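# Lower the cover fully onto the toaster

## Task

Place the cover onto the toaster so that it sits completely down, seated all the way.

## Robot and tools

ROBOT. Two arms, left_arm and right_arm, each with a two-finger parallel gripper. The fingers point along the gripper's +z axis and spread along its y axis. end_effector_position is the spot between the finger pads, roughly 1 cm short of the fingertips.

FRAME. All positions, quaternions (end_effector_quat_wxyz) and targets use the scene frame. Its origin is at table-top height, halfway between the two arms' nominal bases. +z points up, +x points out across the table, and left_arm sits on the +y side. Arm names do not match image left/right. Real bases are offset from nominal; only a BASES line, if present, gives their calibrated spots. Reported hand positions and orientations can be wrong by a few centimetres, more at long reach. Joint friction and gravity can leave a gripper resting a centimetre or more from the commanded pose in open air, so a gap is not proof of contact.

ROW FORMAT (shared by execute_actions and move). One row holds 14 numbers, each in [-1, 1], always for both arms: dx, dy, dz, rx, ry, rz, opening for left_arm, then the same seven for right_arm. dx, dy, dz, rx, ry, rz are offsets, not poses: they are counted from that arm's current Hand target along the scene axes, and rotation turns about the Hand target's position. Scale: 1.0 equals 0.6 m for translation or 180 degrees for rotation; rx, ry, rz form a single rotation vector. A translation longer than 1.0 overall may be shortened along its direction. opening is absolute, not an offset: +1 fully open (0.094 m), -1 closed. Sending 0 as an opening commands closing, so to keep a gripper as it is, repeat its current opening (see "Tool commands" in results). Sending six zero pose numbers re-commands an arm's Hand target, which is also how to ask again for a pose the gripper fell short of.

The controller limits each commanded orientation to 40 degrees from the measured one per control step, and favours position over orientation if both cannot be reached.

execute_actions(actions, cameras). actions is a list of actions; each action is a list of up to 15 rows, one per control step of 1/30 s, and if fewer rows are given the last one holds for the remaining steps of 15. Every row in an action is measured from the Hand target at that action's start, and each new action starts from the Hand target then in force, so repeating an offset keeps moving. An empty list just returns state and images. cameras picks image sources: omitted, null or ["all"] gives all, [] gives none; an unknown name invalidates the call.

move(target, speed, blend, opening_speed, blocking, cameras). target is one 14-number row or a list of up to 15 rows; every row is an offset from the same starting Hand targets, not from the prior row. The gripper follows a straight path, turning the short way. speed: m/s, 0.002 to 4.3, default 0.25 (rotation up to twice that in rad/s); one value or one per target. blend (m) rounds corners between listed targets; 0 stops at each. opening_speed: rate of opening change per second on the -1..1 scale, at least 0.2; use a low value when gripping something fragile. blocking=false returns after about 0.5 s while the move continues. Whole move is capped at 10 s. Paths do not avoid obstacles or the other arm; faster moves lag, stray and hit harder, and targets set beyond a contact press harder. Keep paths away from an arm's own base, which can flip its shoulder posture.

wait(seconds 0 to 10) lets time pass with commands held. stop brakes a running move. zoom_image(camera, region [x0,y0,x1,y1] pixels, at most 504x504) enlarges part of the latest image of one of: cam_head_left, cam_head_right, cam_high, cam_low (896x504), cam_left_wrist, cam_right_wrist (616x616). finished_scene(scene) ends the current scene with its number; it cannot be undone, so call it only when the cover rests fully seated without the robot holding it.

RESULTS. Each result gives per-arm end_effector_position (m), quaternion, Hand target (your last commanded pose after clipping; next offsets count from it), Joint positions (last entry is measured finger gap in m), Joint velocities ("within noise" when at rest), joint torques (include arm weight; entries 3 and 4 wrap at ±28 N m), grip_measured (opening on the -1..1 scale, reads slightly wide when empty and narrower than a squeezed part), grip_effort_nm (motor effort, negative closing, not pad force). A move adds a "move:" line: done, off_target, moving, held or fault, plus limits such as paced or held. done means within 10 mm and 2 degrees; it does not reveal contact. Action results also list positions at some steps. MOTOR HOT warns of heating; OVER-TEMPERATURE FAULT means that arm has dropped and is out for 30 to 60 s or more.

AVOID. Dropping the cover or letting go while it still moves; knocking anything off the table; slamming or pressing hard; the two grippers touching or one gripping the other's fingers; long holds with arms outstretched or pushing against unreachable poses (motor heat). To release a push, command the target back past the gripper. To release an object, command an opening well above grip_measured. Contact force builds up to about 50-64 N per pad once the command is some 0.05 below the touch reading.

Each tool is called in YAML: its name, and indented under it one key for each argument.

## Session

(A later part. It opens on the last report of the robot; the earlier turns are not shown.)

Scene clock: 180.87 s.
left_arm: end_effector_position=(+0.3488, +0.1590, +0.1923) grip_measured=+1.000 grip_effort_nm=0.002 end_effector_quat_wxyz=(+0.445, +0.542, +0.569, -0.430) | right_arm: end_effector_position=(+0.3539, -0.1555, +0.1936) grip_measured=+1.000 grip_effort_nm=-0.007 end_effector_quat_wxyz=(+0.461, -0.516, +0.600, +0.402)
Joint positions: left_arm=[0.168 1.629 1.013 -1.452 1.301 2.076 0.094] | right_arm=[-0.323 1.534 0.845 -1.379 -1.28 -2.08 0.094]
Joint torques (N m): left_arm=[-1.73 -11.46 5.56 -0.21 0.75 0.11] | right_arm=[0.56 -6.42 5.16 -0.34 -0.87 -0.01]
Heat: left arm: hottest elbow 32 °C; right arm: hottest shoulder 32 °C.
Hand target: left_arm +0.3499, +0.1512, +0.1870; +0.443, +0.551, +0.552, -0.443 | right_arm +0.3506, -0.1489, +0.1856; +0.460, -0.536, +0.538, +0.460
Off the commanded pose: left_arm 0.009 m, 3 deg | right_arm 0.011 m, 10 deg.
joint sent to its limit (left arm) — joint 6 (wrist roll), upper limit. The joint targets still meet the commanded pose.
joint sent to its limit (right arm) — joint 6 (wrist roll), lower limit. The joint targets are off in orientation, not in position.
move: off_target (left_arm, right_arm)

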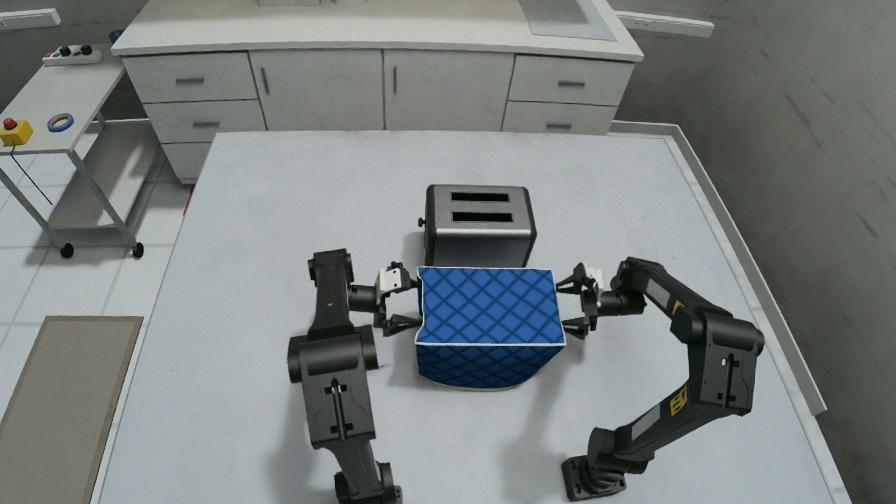

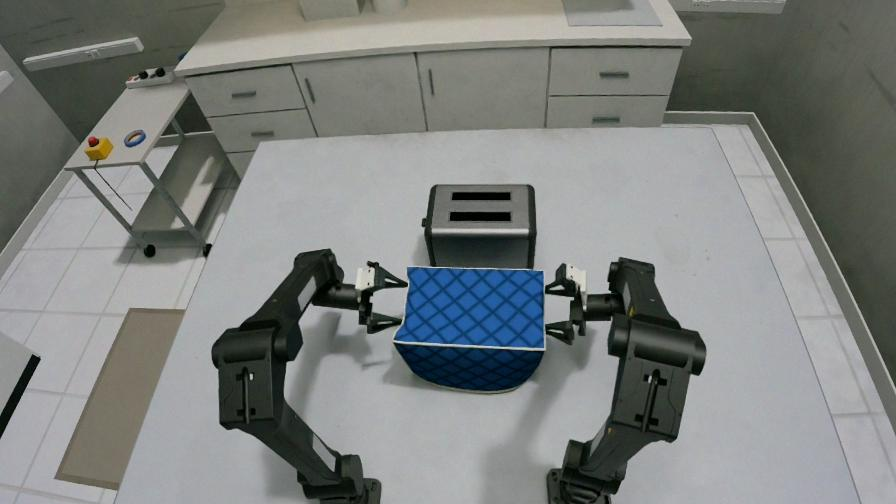

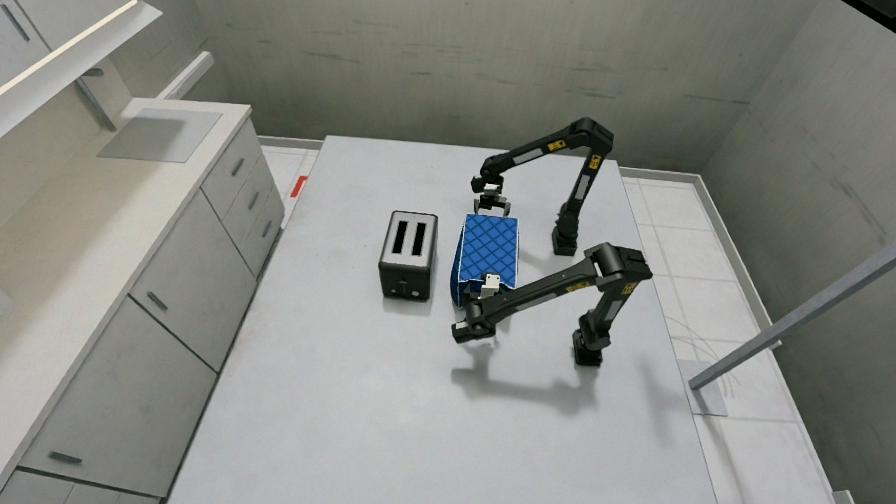

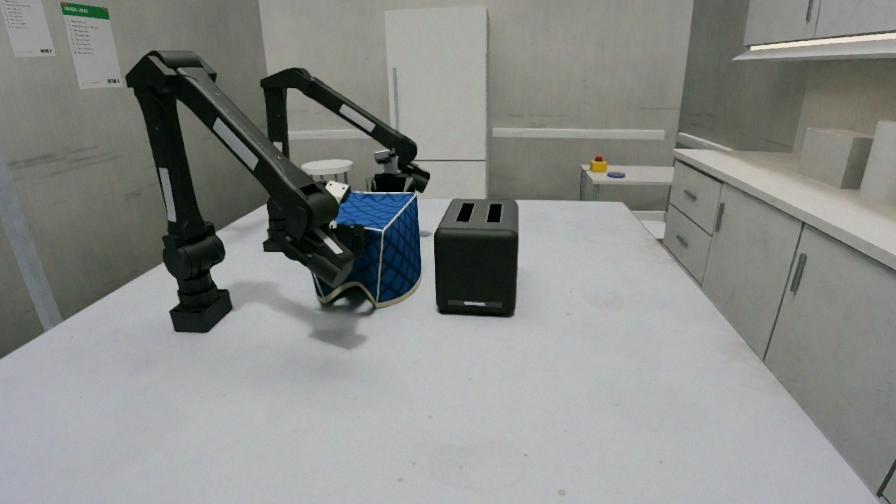

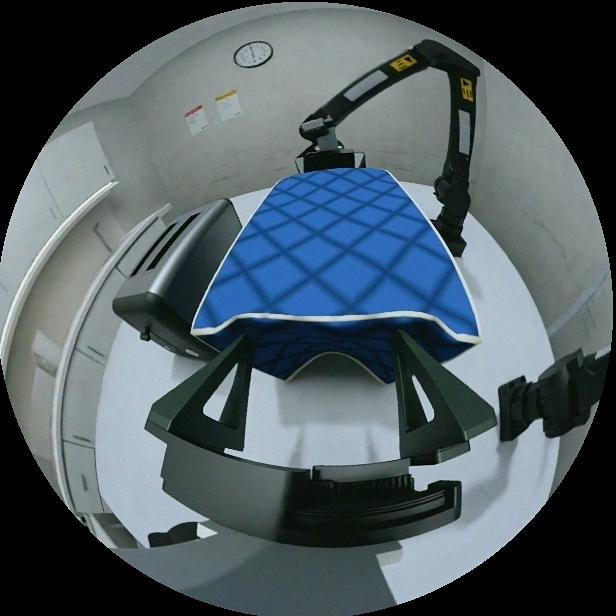

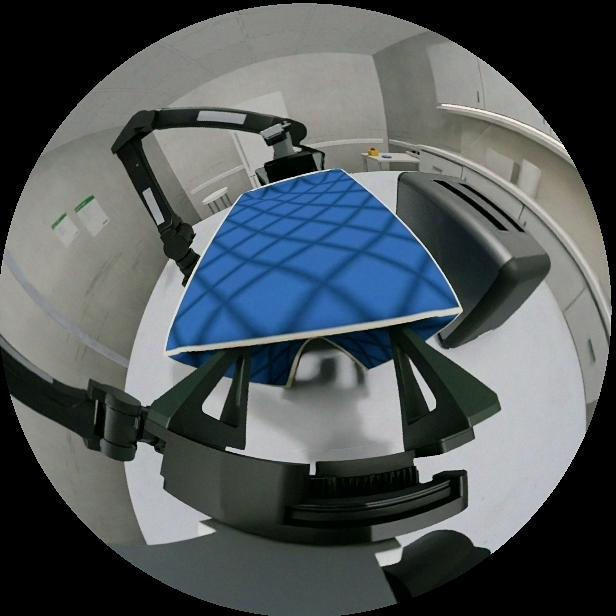

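move:
  target:
    - [0,0.06,0,0,0,0,1,0,-0.06,0,0,0,0,1]
    - [0,0.15,0.04,0,0.488,0.109,1,0,-0.15,0.04,0,0.488,-0.109,1]
  speed: [0.1,0.3]

Scene clock: 203.37 s.
left_arm: end_effector_position=(+0.3416, +0.2316, +0.1943) grip_measured=+1.000 grip_effort_nm=-0.012 end_effector_quat_wxyz=(+0.027, -0.038, +0.804, -0.593) | right_arm: end_effector_position=(+0.3407, -0.2278, +0.1951) grip_measured=+1.000 grip_effort_nm=-0.027 end_effector_quat_wxyz=(+0.054, +0.059, +0.808, +0.584)
Joint positions: left_arm=[0.35 1.657 1.064 -1.675 1.175 0.737 0.094] | right_arm=[-0.528 1.598 0.923 -1.667 -1.119 -0.844 0.094]
Joint torques (N m): left_arm=[1.03 -15.56 7.72 -1.35 0.45 0.07] | right_arm=[-2.08 -9.58 9.37 -1.14 -0.36 0.18]
Heat: left arm: hottest elbow 32 °C; right arm: hottest shoulder 32 °C.
Hand target: left_arm +0.3499, +0.2413, +0.2111; +0.000, -0.001, +0.781, -0.625 | right_arm +0.3507, -0.2389, +0.2096; +0.025, +0.021, +0.781, +0.624
Off the commanded pose: left_arm 0.021 m, 7 deg | right_arm 0.021 m, 8 deg.
joint sent to its limit (left arm) — joint 4 (wrist pitch), lower limit. The joint targets are off in orientation, not in position.
joint sent to its limit (right arm) — joint 4 (wrist pitch), lower limit. The joint targets are off in orientation, not in position.
move: off_target (left_arm, right_arm)

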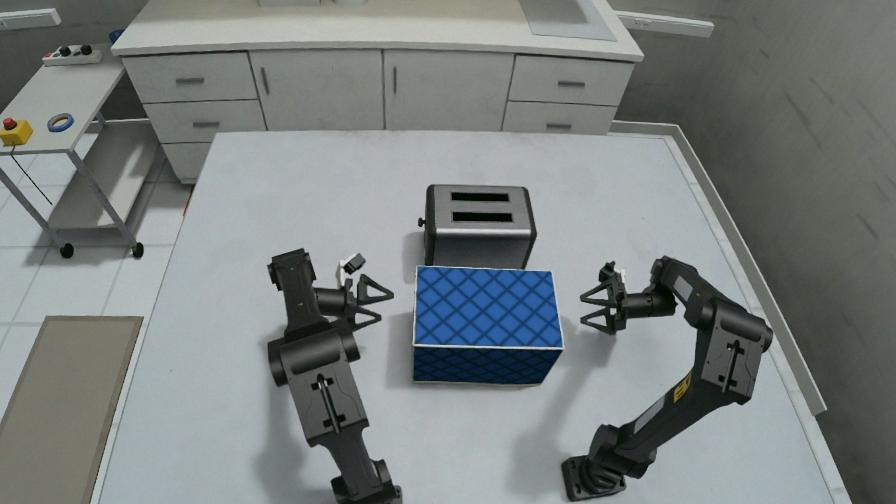

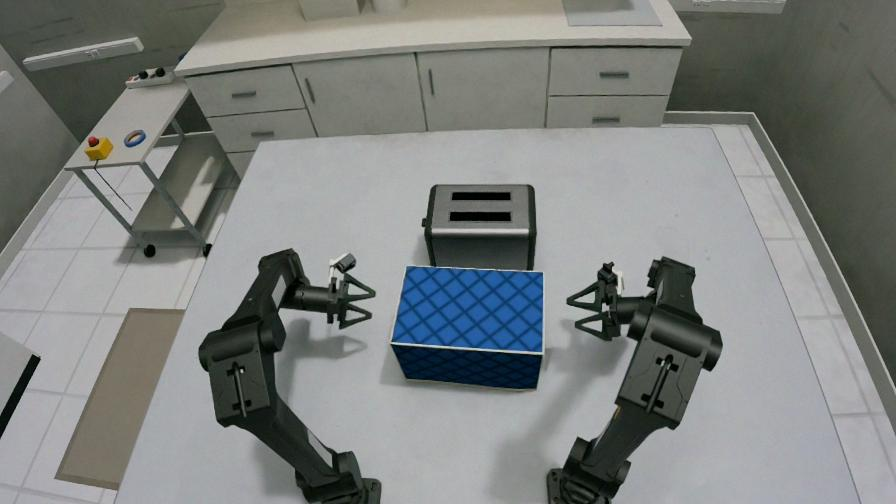

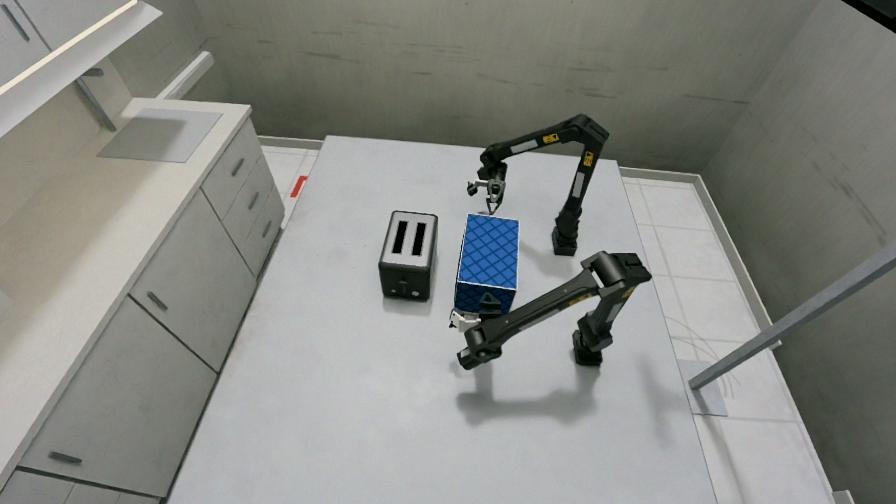

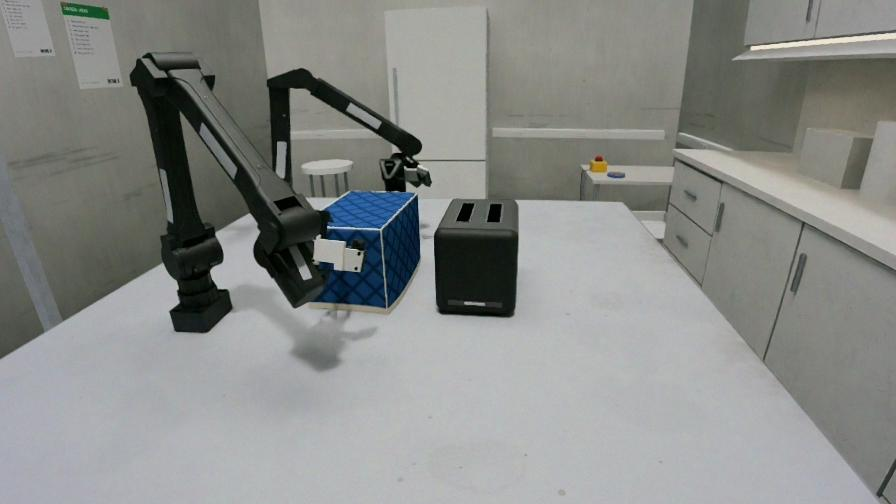

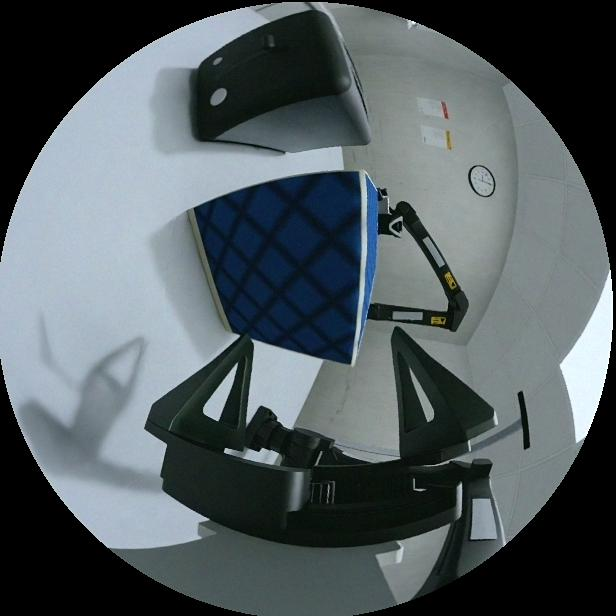

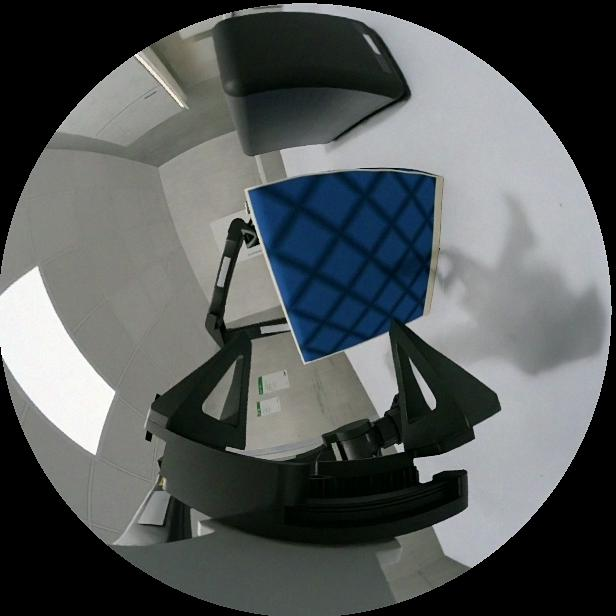

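move:
  target:
    - [0,-0.1,0.01,0,0,0,0.3,0,0.1,0.01,0,0,0,0.3]
    - [0.005,-0.155,0.01,0,0,0,0.3,0.005,0.152,0.01,0,0,0,0.3]
  speed: 0.08

zoom_image:
  camera: "cam_low"
  region: [270, 130, 520, 330]

Scene clock: 226.93 s.
left_arm: end_effector_position=(+0.3510, +0.1543, +0.2060) grip_measured=+0.302 grip_effort_nm=-0.090 end_effector_quat_wxyz=(-0.010, -0.016, +0.779, -0.627) | right_arm: end_effector_position=(+0.3553, -0.1527, +0.2114) grip_measured=+0.302 grip_effort_nm=-0.100 end_effector_quat_wxyz=(+0.025, +0.025, +0.780, +0.625)
Joint positions: left_arm=[0.155 1.653 1.064 -1.592 1.306 0.592 0.061] | right_arm=[-0.313 1.594 0.923 -1.636 -1.273 -0.767 0.061]
Joint torques (N m): left_arm=[-1.14 -15.62 6.22 -0.46 0.67 0.09] | right_arm=[0.09 -9.64 5.72 -0.46 -0.63 0.19]
Heat: left arm: hottest elbow 33 °C; right arm: hottest shoulder 32 °C.
Hand target: left_arm +0.3529, +0.1482, +0.2170; +0.000, -0.001, +0.781, -0.625 | right_arm +0.3536, -0.1476, +0.2156; +0.025, +0.021, +0.781, +0.624
Off the commanded pose: left_arm 0.013 m, 2 deg | right_arm 0.007 m, 1 deg.
move: off_target (left_arm)

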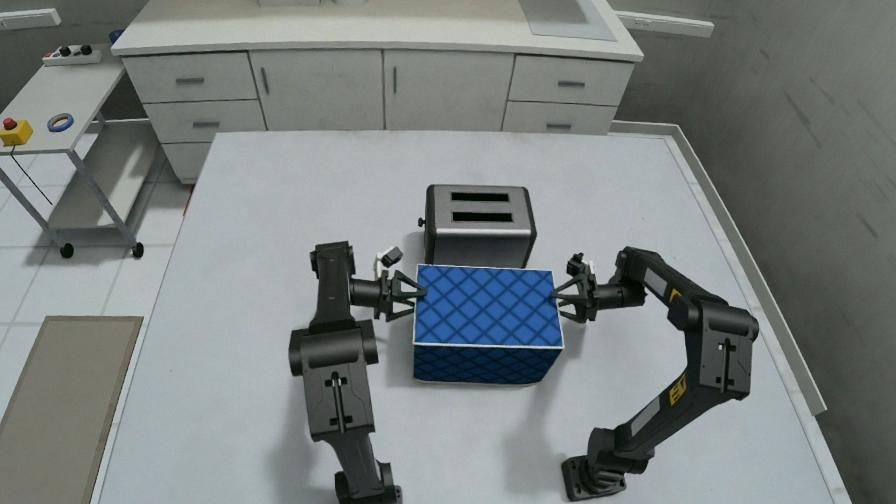

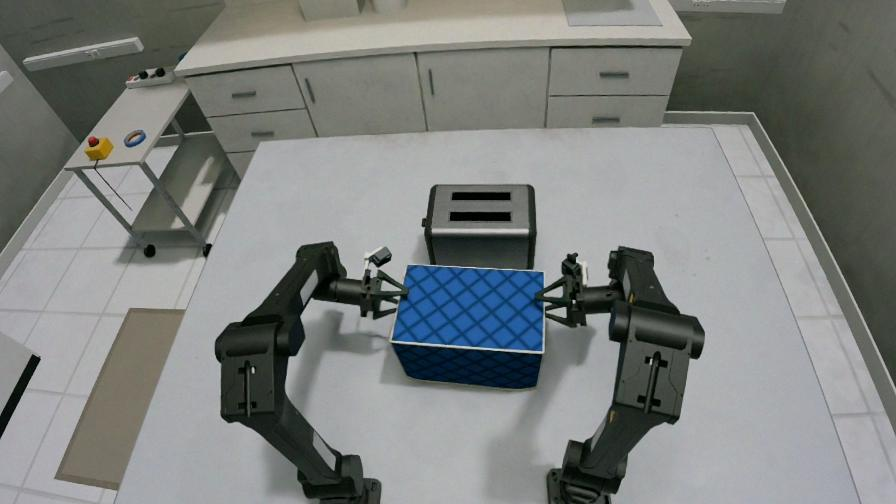

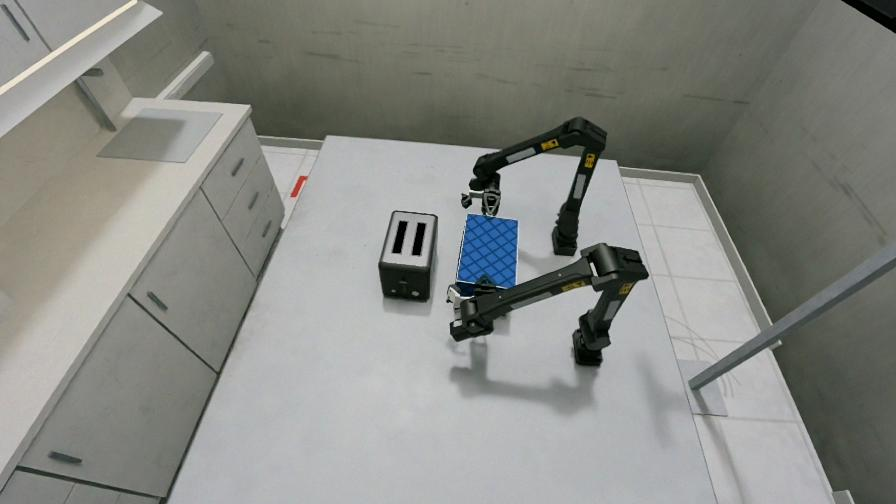

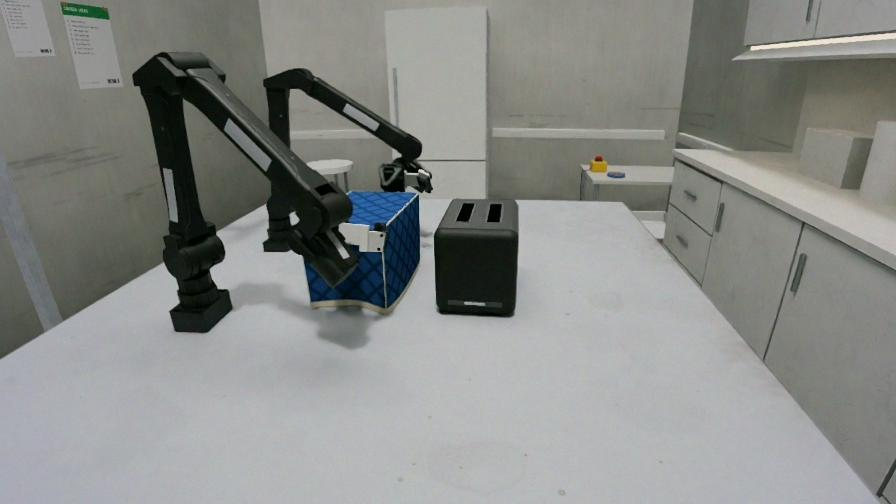

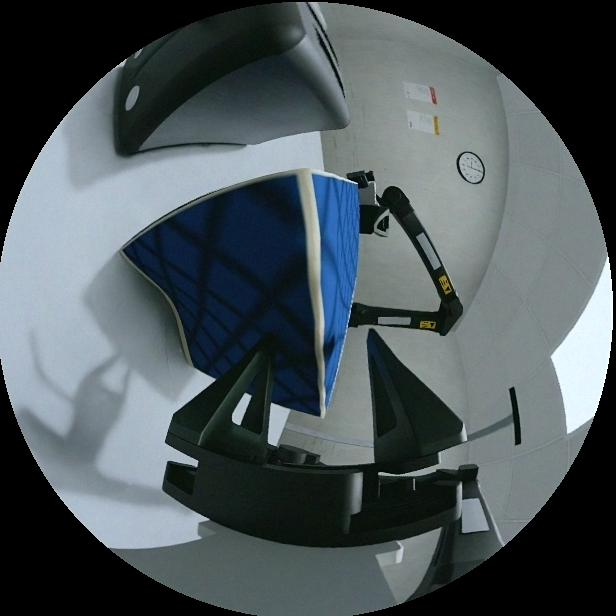

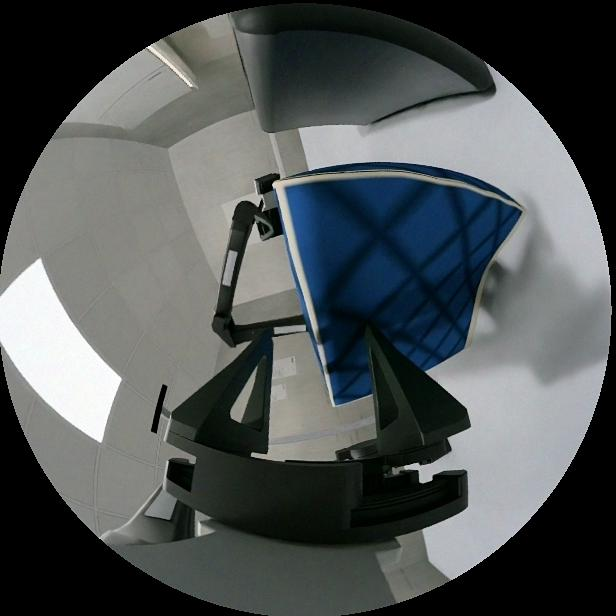

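Scaled by 2.016.

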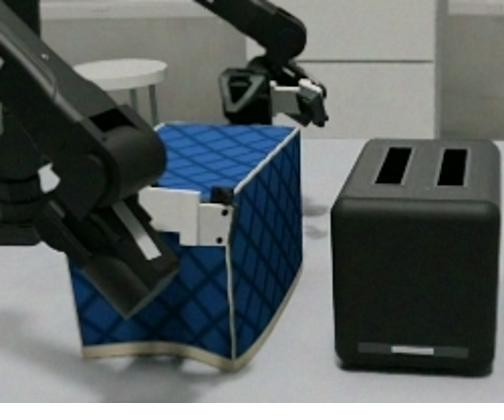

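move:
  target: [-0.004,-0.015,-0.006,0,0,0,0.3,-0.004,0.015,-0.012,0,0,0,0.3]
  speed: 0.05
  cameras: []

move:
  target: [0,0,0,0,0,0,-1,0,0,0,0,0,0,-1]
  opening_speed: 0.5

zoom_image:
  camera: "cam_low"
  region: [270, 130, 520, 330]

Scene clock: 233.87 s.
left_arm: end_effector_position=(+0.3522, +0.1470, +0.2050) grip_measured=+0.302 grip_effort_nm=-0.095 end_effector_quat_wxyz=(-0.005, -0.014, +0.780, -0.625) | right_arm: end_effector_position=(+0.3558, -0.1454, +0.2050) grip_measured=+0.302 grip_effort_nm=-0.105 end_effector_quat_wxyz=(+0.028, +0.024, +0.780, +0.624)
Joint positions: left_arm=[0.136 1.635 1.049 -1.513 1.316 0.517 0.061] | right_arm=[-0.292 1.586 0.903 -1.558 -1.288 -0.704 0.061]
Joint torques (N m): left_arm=[-1.49 -15.56 5.64 -0.35 0.74 0.05] | right_arm=[0.21 -9.58 5.11 -0.42 -0.7 0.19]
Heat: left arm: hottest elbow 32 °C; right arm: hottest shoulder 33 °C.
Hand target: left_arm +0.3505, +0.1393, +0.2135; +0.001, -0.001, +0.781, -0.625 | right_arm +0.3512, -0.1386, +0.2084; +0.025, +0.021, +0.780, +0.624
Off the commanded pose: left_arm 0.012 m, 2 deg | right_arm 0.009 m, 1 deg.
move: off_target (left_arm)

Scene clock: 236.70 s.
left_arm: end_effector_position=(+0.3523, +0.1466, +0.2049) grip_measured=-0.914 grip_effort_nm=-0.979 end_effector_quat_wxyz=(-0.005, -0.014, +0.780, -0.625) | right_arm: end_effector_position=(+0.3560, -0.1451, +0.2048) grip_measured=-0.916 grip_effort_nm=-0.984 end_effector_quat_wxyz=(+0.028, +0.024, +0.781, +0.624)
Joint positions: left_arm=[0.135 1.635 1.049 -1.51 1.316 0.515 0.004] | right_arm=[-0.291 1.586 0.903 -1.555 -1.288 -0.701 0.004]
Joint torques (N m): left_arm=[-1.55 -15.38 5.67 -0.27 0.73 0.05] | right_arm=[0.38 -9.7 5.05 -0.43 -0.7 0.19]
Heat: left arm: hottest elbow 32 °C; right arm: hottest shoulder 32 °C.
Hand target: left_arm +0.3505, +0.1393, +0.2135; +0.001, -0.001, +0.781, -0.625 | right_arm +0.3512, -0.1386, +0.2084; +0.025, +0.021, +0.780, +0.624
Off the commanded pose: left_arm 0.011 m, 2 deg | right_arm 0.009 m, 0 deg.
move: off_target (left_arm)

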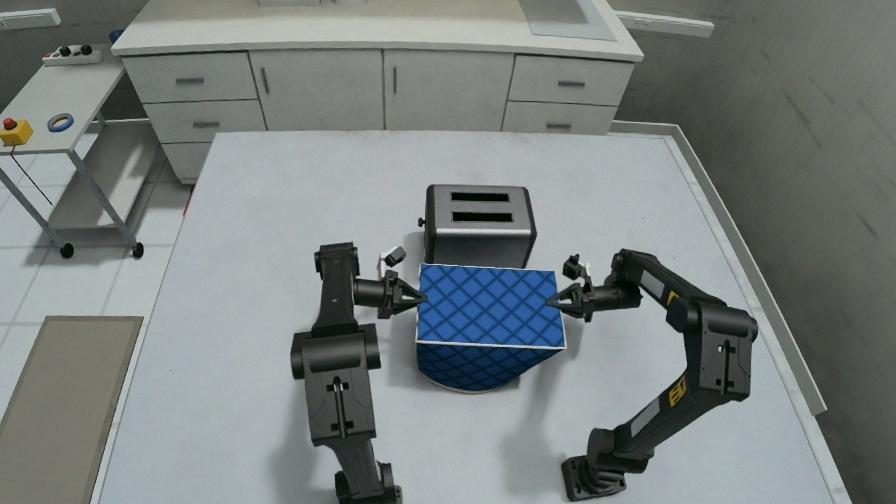

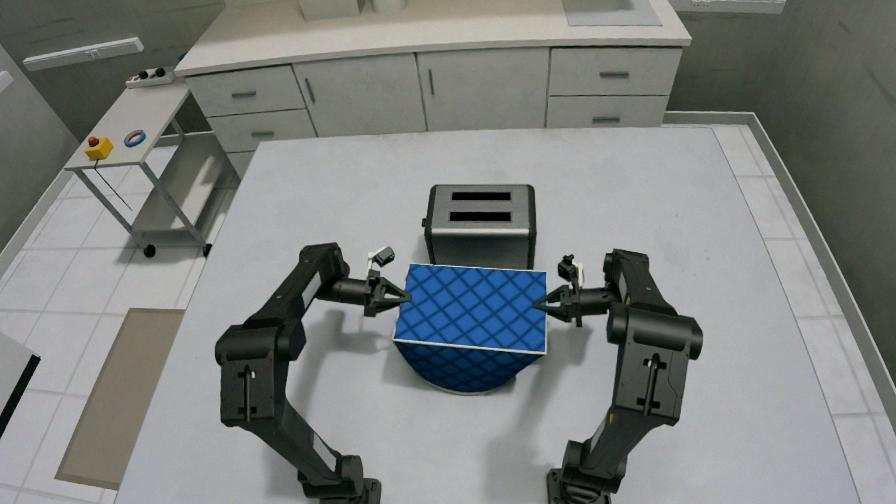

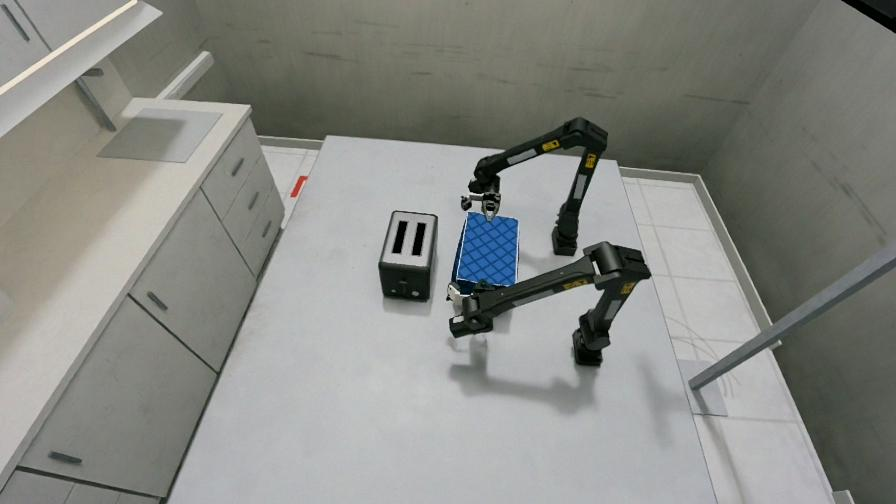

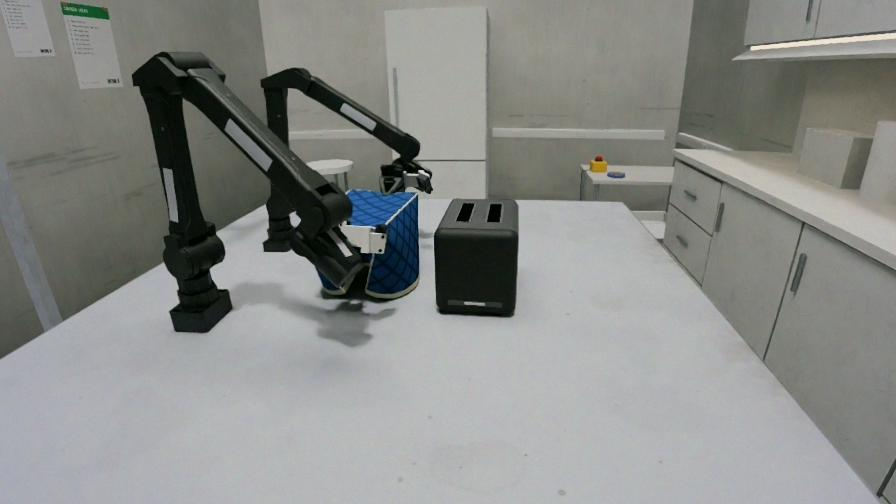

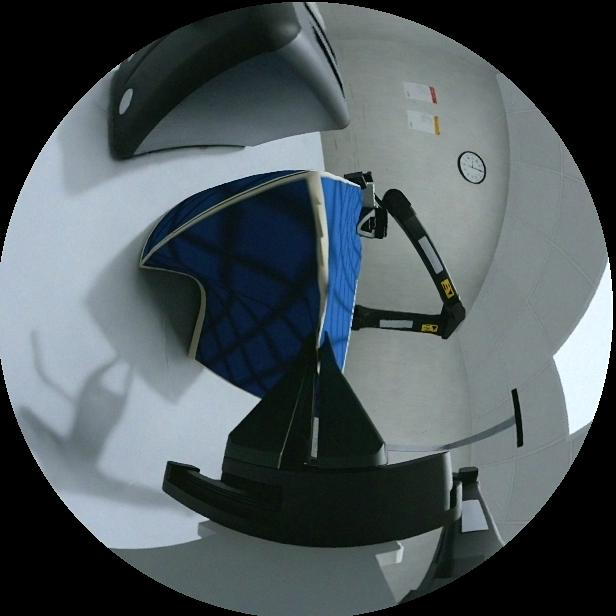

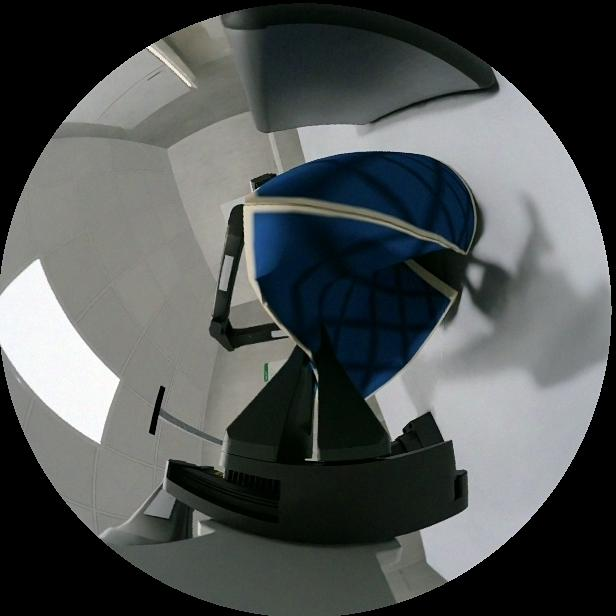

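Scaled by 2.016.

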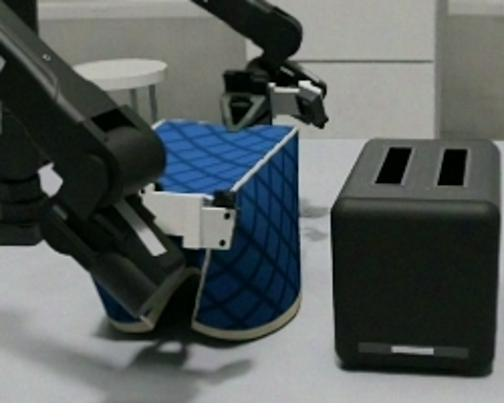

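move:
  target:
    - [0,0,0,0,0,0,0.5,0,0,0,0,0,0,0.5]
    - [0,0.09,0,0,0,0,-0.4,0,-0.09,0,0,0,0,-0.4]
  speed: 0.08
  cameras: []

move:
  target: [0,-0.052,0,0,0,0,-0.4,0,0.052,0,0,0,0,-0.4]
  speed: 0.06

zoom_image:
  camera: "cam_left_wrist"
  region: [150, 150, 450, 450]

zoom_image:
  camera: "cam_right_wrist"
  region: [150, 150, 450, 450]

Scene clock: 244.77 s.
left_arm: end_effector_position=(+0.3393, +0.1850, +0.2079) grip_measured=-0.397 grip_effort_nm=-0.090 end_effector_quat_wxyz=(+0.006, -0.016, +0.789, -0.614) | right_arm: end_effector_position=(+0.3421, -0.1846, +0.2037) grip_measured=-0.397 grip_effort_nm=-0.095 end_effector_quat_wxyz=(+0.033, +0.042, +0.792, +0.608)
Joint positions: left_arm=[0.236 1.635 1.052 -1.675 1.246 0.703 0.028] | right_arm=[-0.411 1.585 0.903 -1.667 -1.198 -0.815 0.028]
Joint torques (N m): left_arm=[1.03 -12.22 7.94 -1.22 0.41 0.27] | right_arm=[-1.9 -7.59 8.61 -1.13 -0.31 -0.15]
Heat: left arm: hottest elbow 32 °C; right arm: hottest shoulder 32 °C.
Hand target: left_arm +0.3505, +0.1933, +0.2134; +0.001, -0.001, +0.781, -0.625 | right_arm +0.3512, -0.1927, +0.2085; +0.025, +0.021, +0.781, +0.624
Off the commanded pose: left_arm 0.015 m, 2 deg | right_arm 0.013 m, 3 deg.
joint sent to its limit (left arm) — joint 4 (wrist pitch), lower limit. The joint targets are off in orientation, not in position.
joint sent to its limit (right arm) — joint 4 (wrist pitch), lower limit. The joint targets are off in orientation, not in position.
move: off_target (left_arm, right_arm); target 2's new opening was sent with right_arm's hand 0.013 m and 3 deg from that target

Scene clock: 245.87 s.
left_arm: end_effector_position=(+0.3398, +0.1655, +0.2119) grip_measured=-0.398 grip_effort_nm=-0.090 end_effector_quat_wxyz=(-0.002, -0.009, +0.780, -0.626) | right_arm: end_effector_position=(+0.3450, -0.1636, +0.2090) grip_measured=-0.398 grip_effort_nm=-0.105 end_effector_quat_wxyz=(+0.029, +0.027, +0.783, +0.621)
Joint positions: left_arm=[0.188 1.638 1.052 -1.675 1.286 0.695 0.028] | right_arm=[-0.351 1.585 0.903 -1.667 -1.245 -0.817 0.028]
Joint torques (N m): left_arm=[-1.03 -11.81 7.53 -0.5 0.64 0.07] | right_arm=[0.09 -6.65 7.62 -1.14 -0.65 -0.15]
Heat: left arm: hottest elbow 32 °C; right arm: hottest shoulder 32 °C.
Hand target: left_arm +0.3505, +0.1621, +0.2134; +0.000, -0.001, +0.781, -0.625 | right_arm +0.3512, -0.1614, +0.2084; +0.025, +0.021, +0.780, +0.624
Off the commanded pose: left_arm 0.011 m, 1 deg | right_arm 0.007 m, 1 deg.
joint sent to its limit (right arm) — joint 4 (wrist pitch), lower limit. The joint targets still meet the commanded pose.
move: off_target (left_arm)

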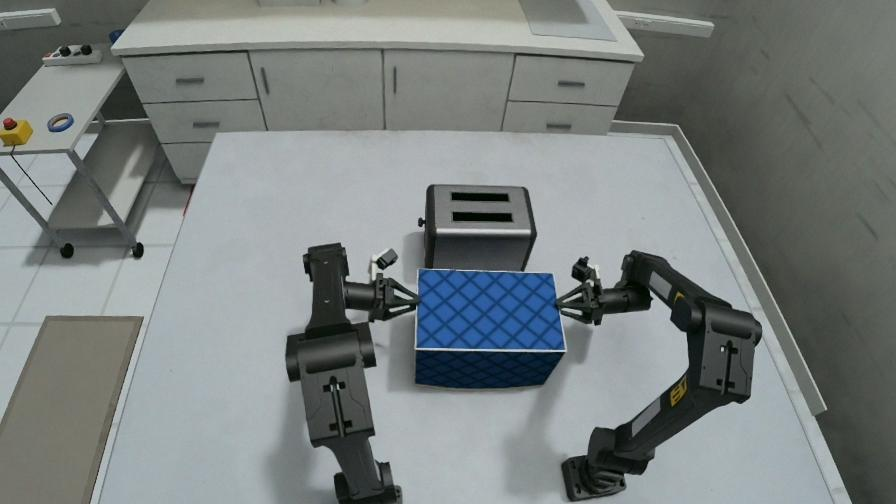

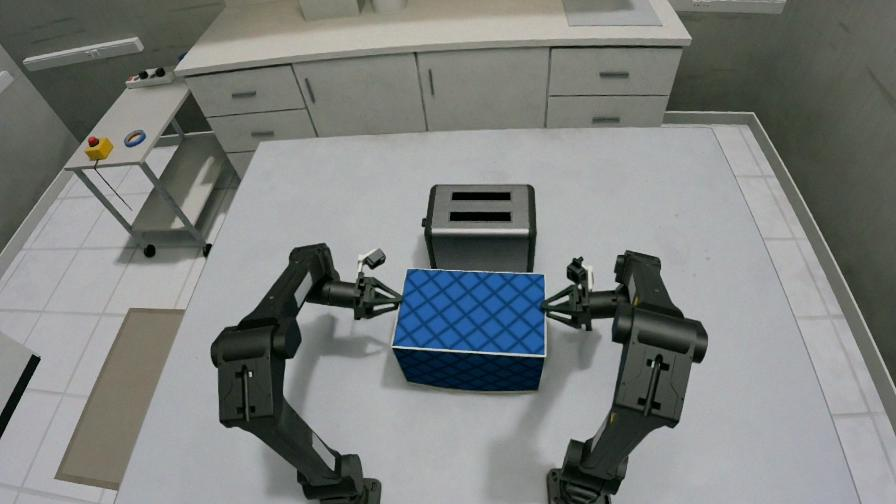

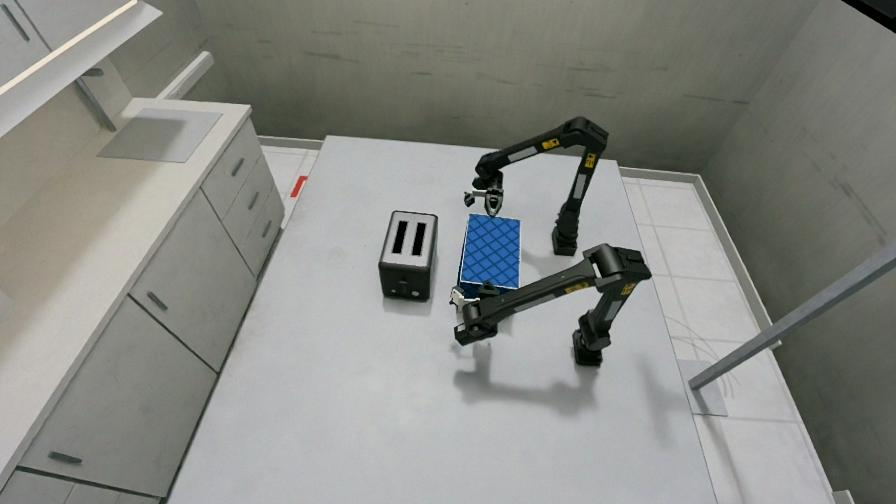

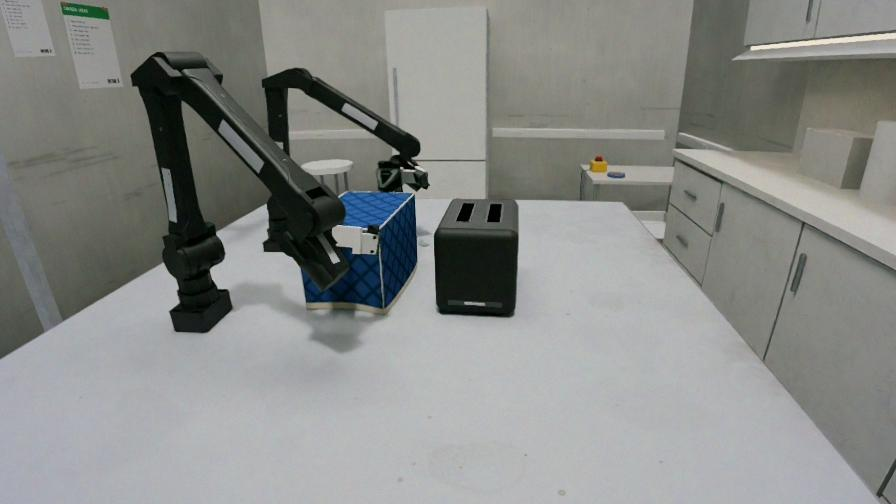

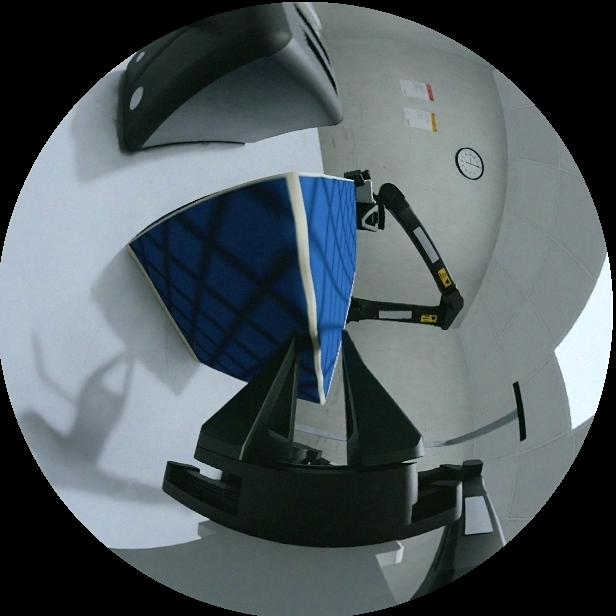

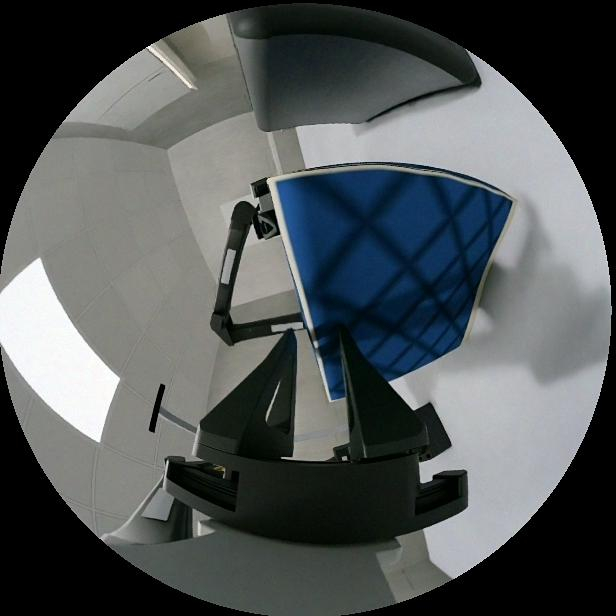

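Scaled by 1.680 from the camera's image (finer frame: 880x880).

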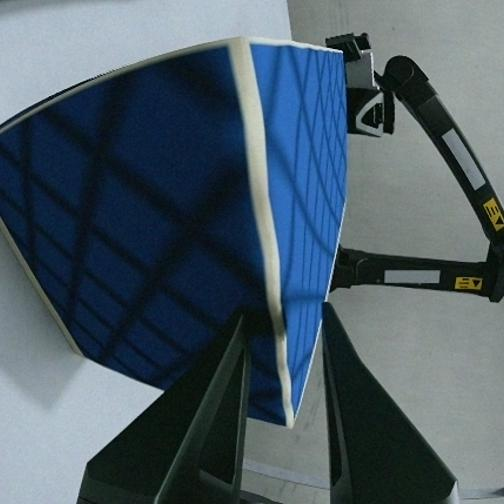

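Scaled by 1.680 from the camera's image (finer frame: 880x880).

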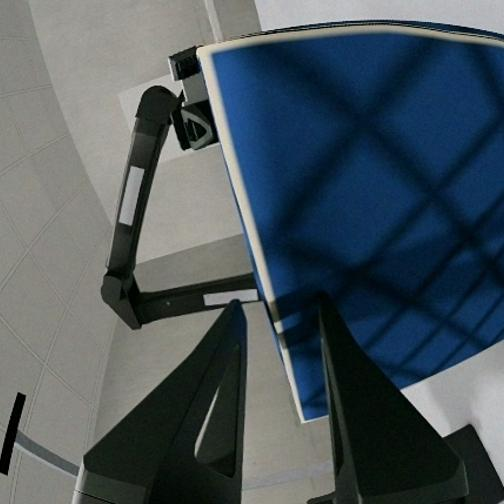

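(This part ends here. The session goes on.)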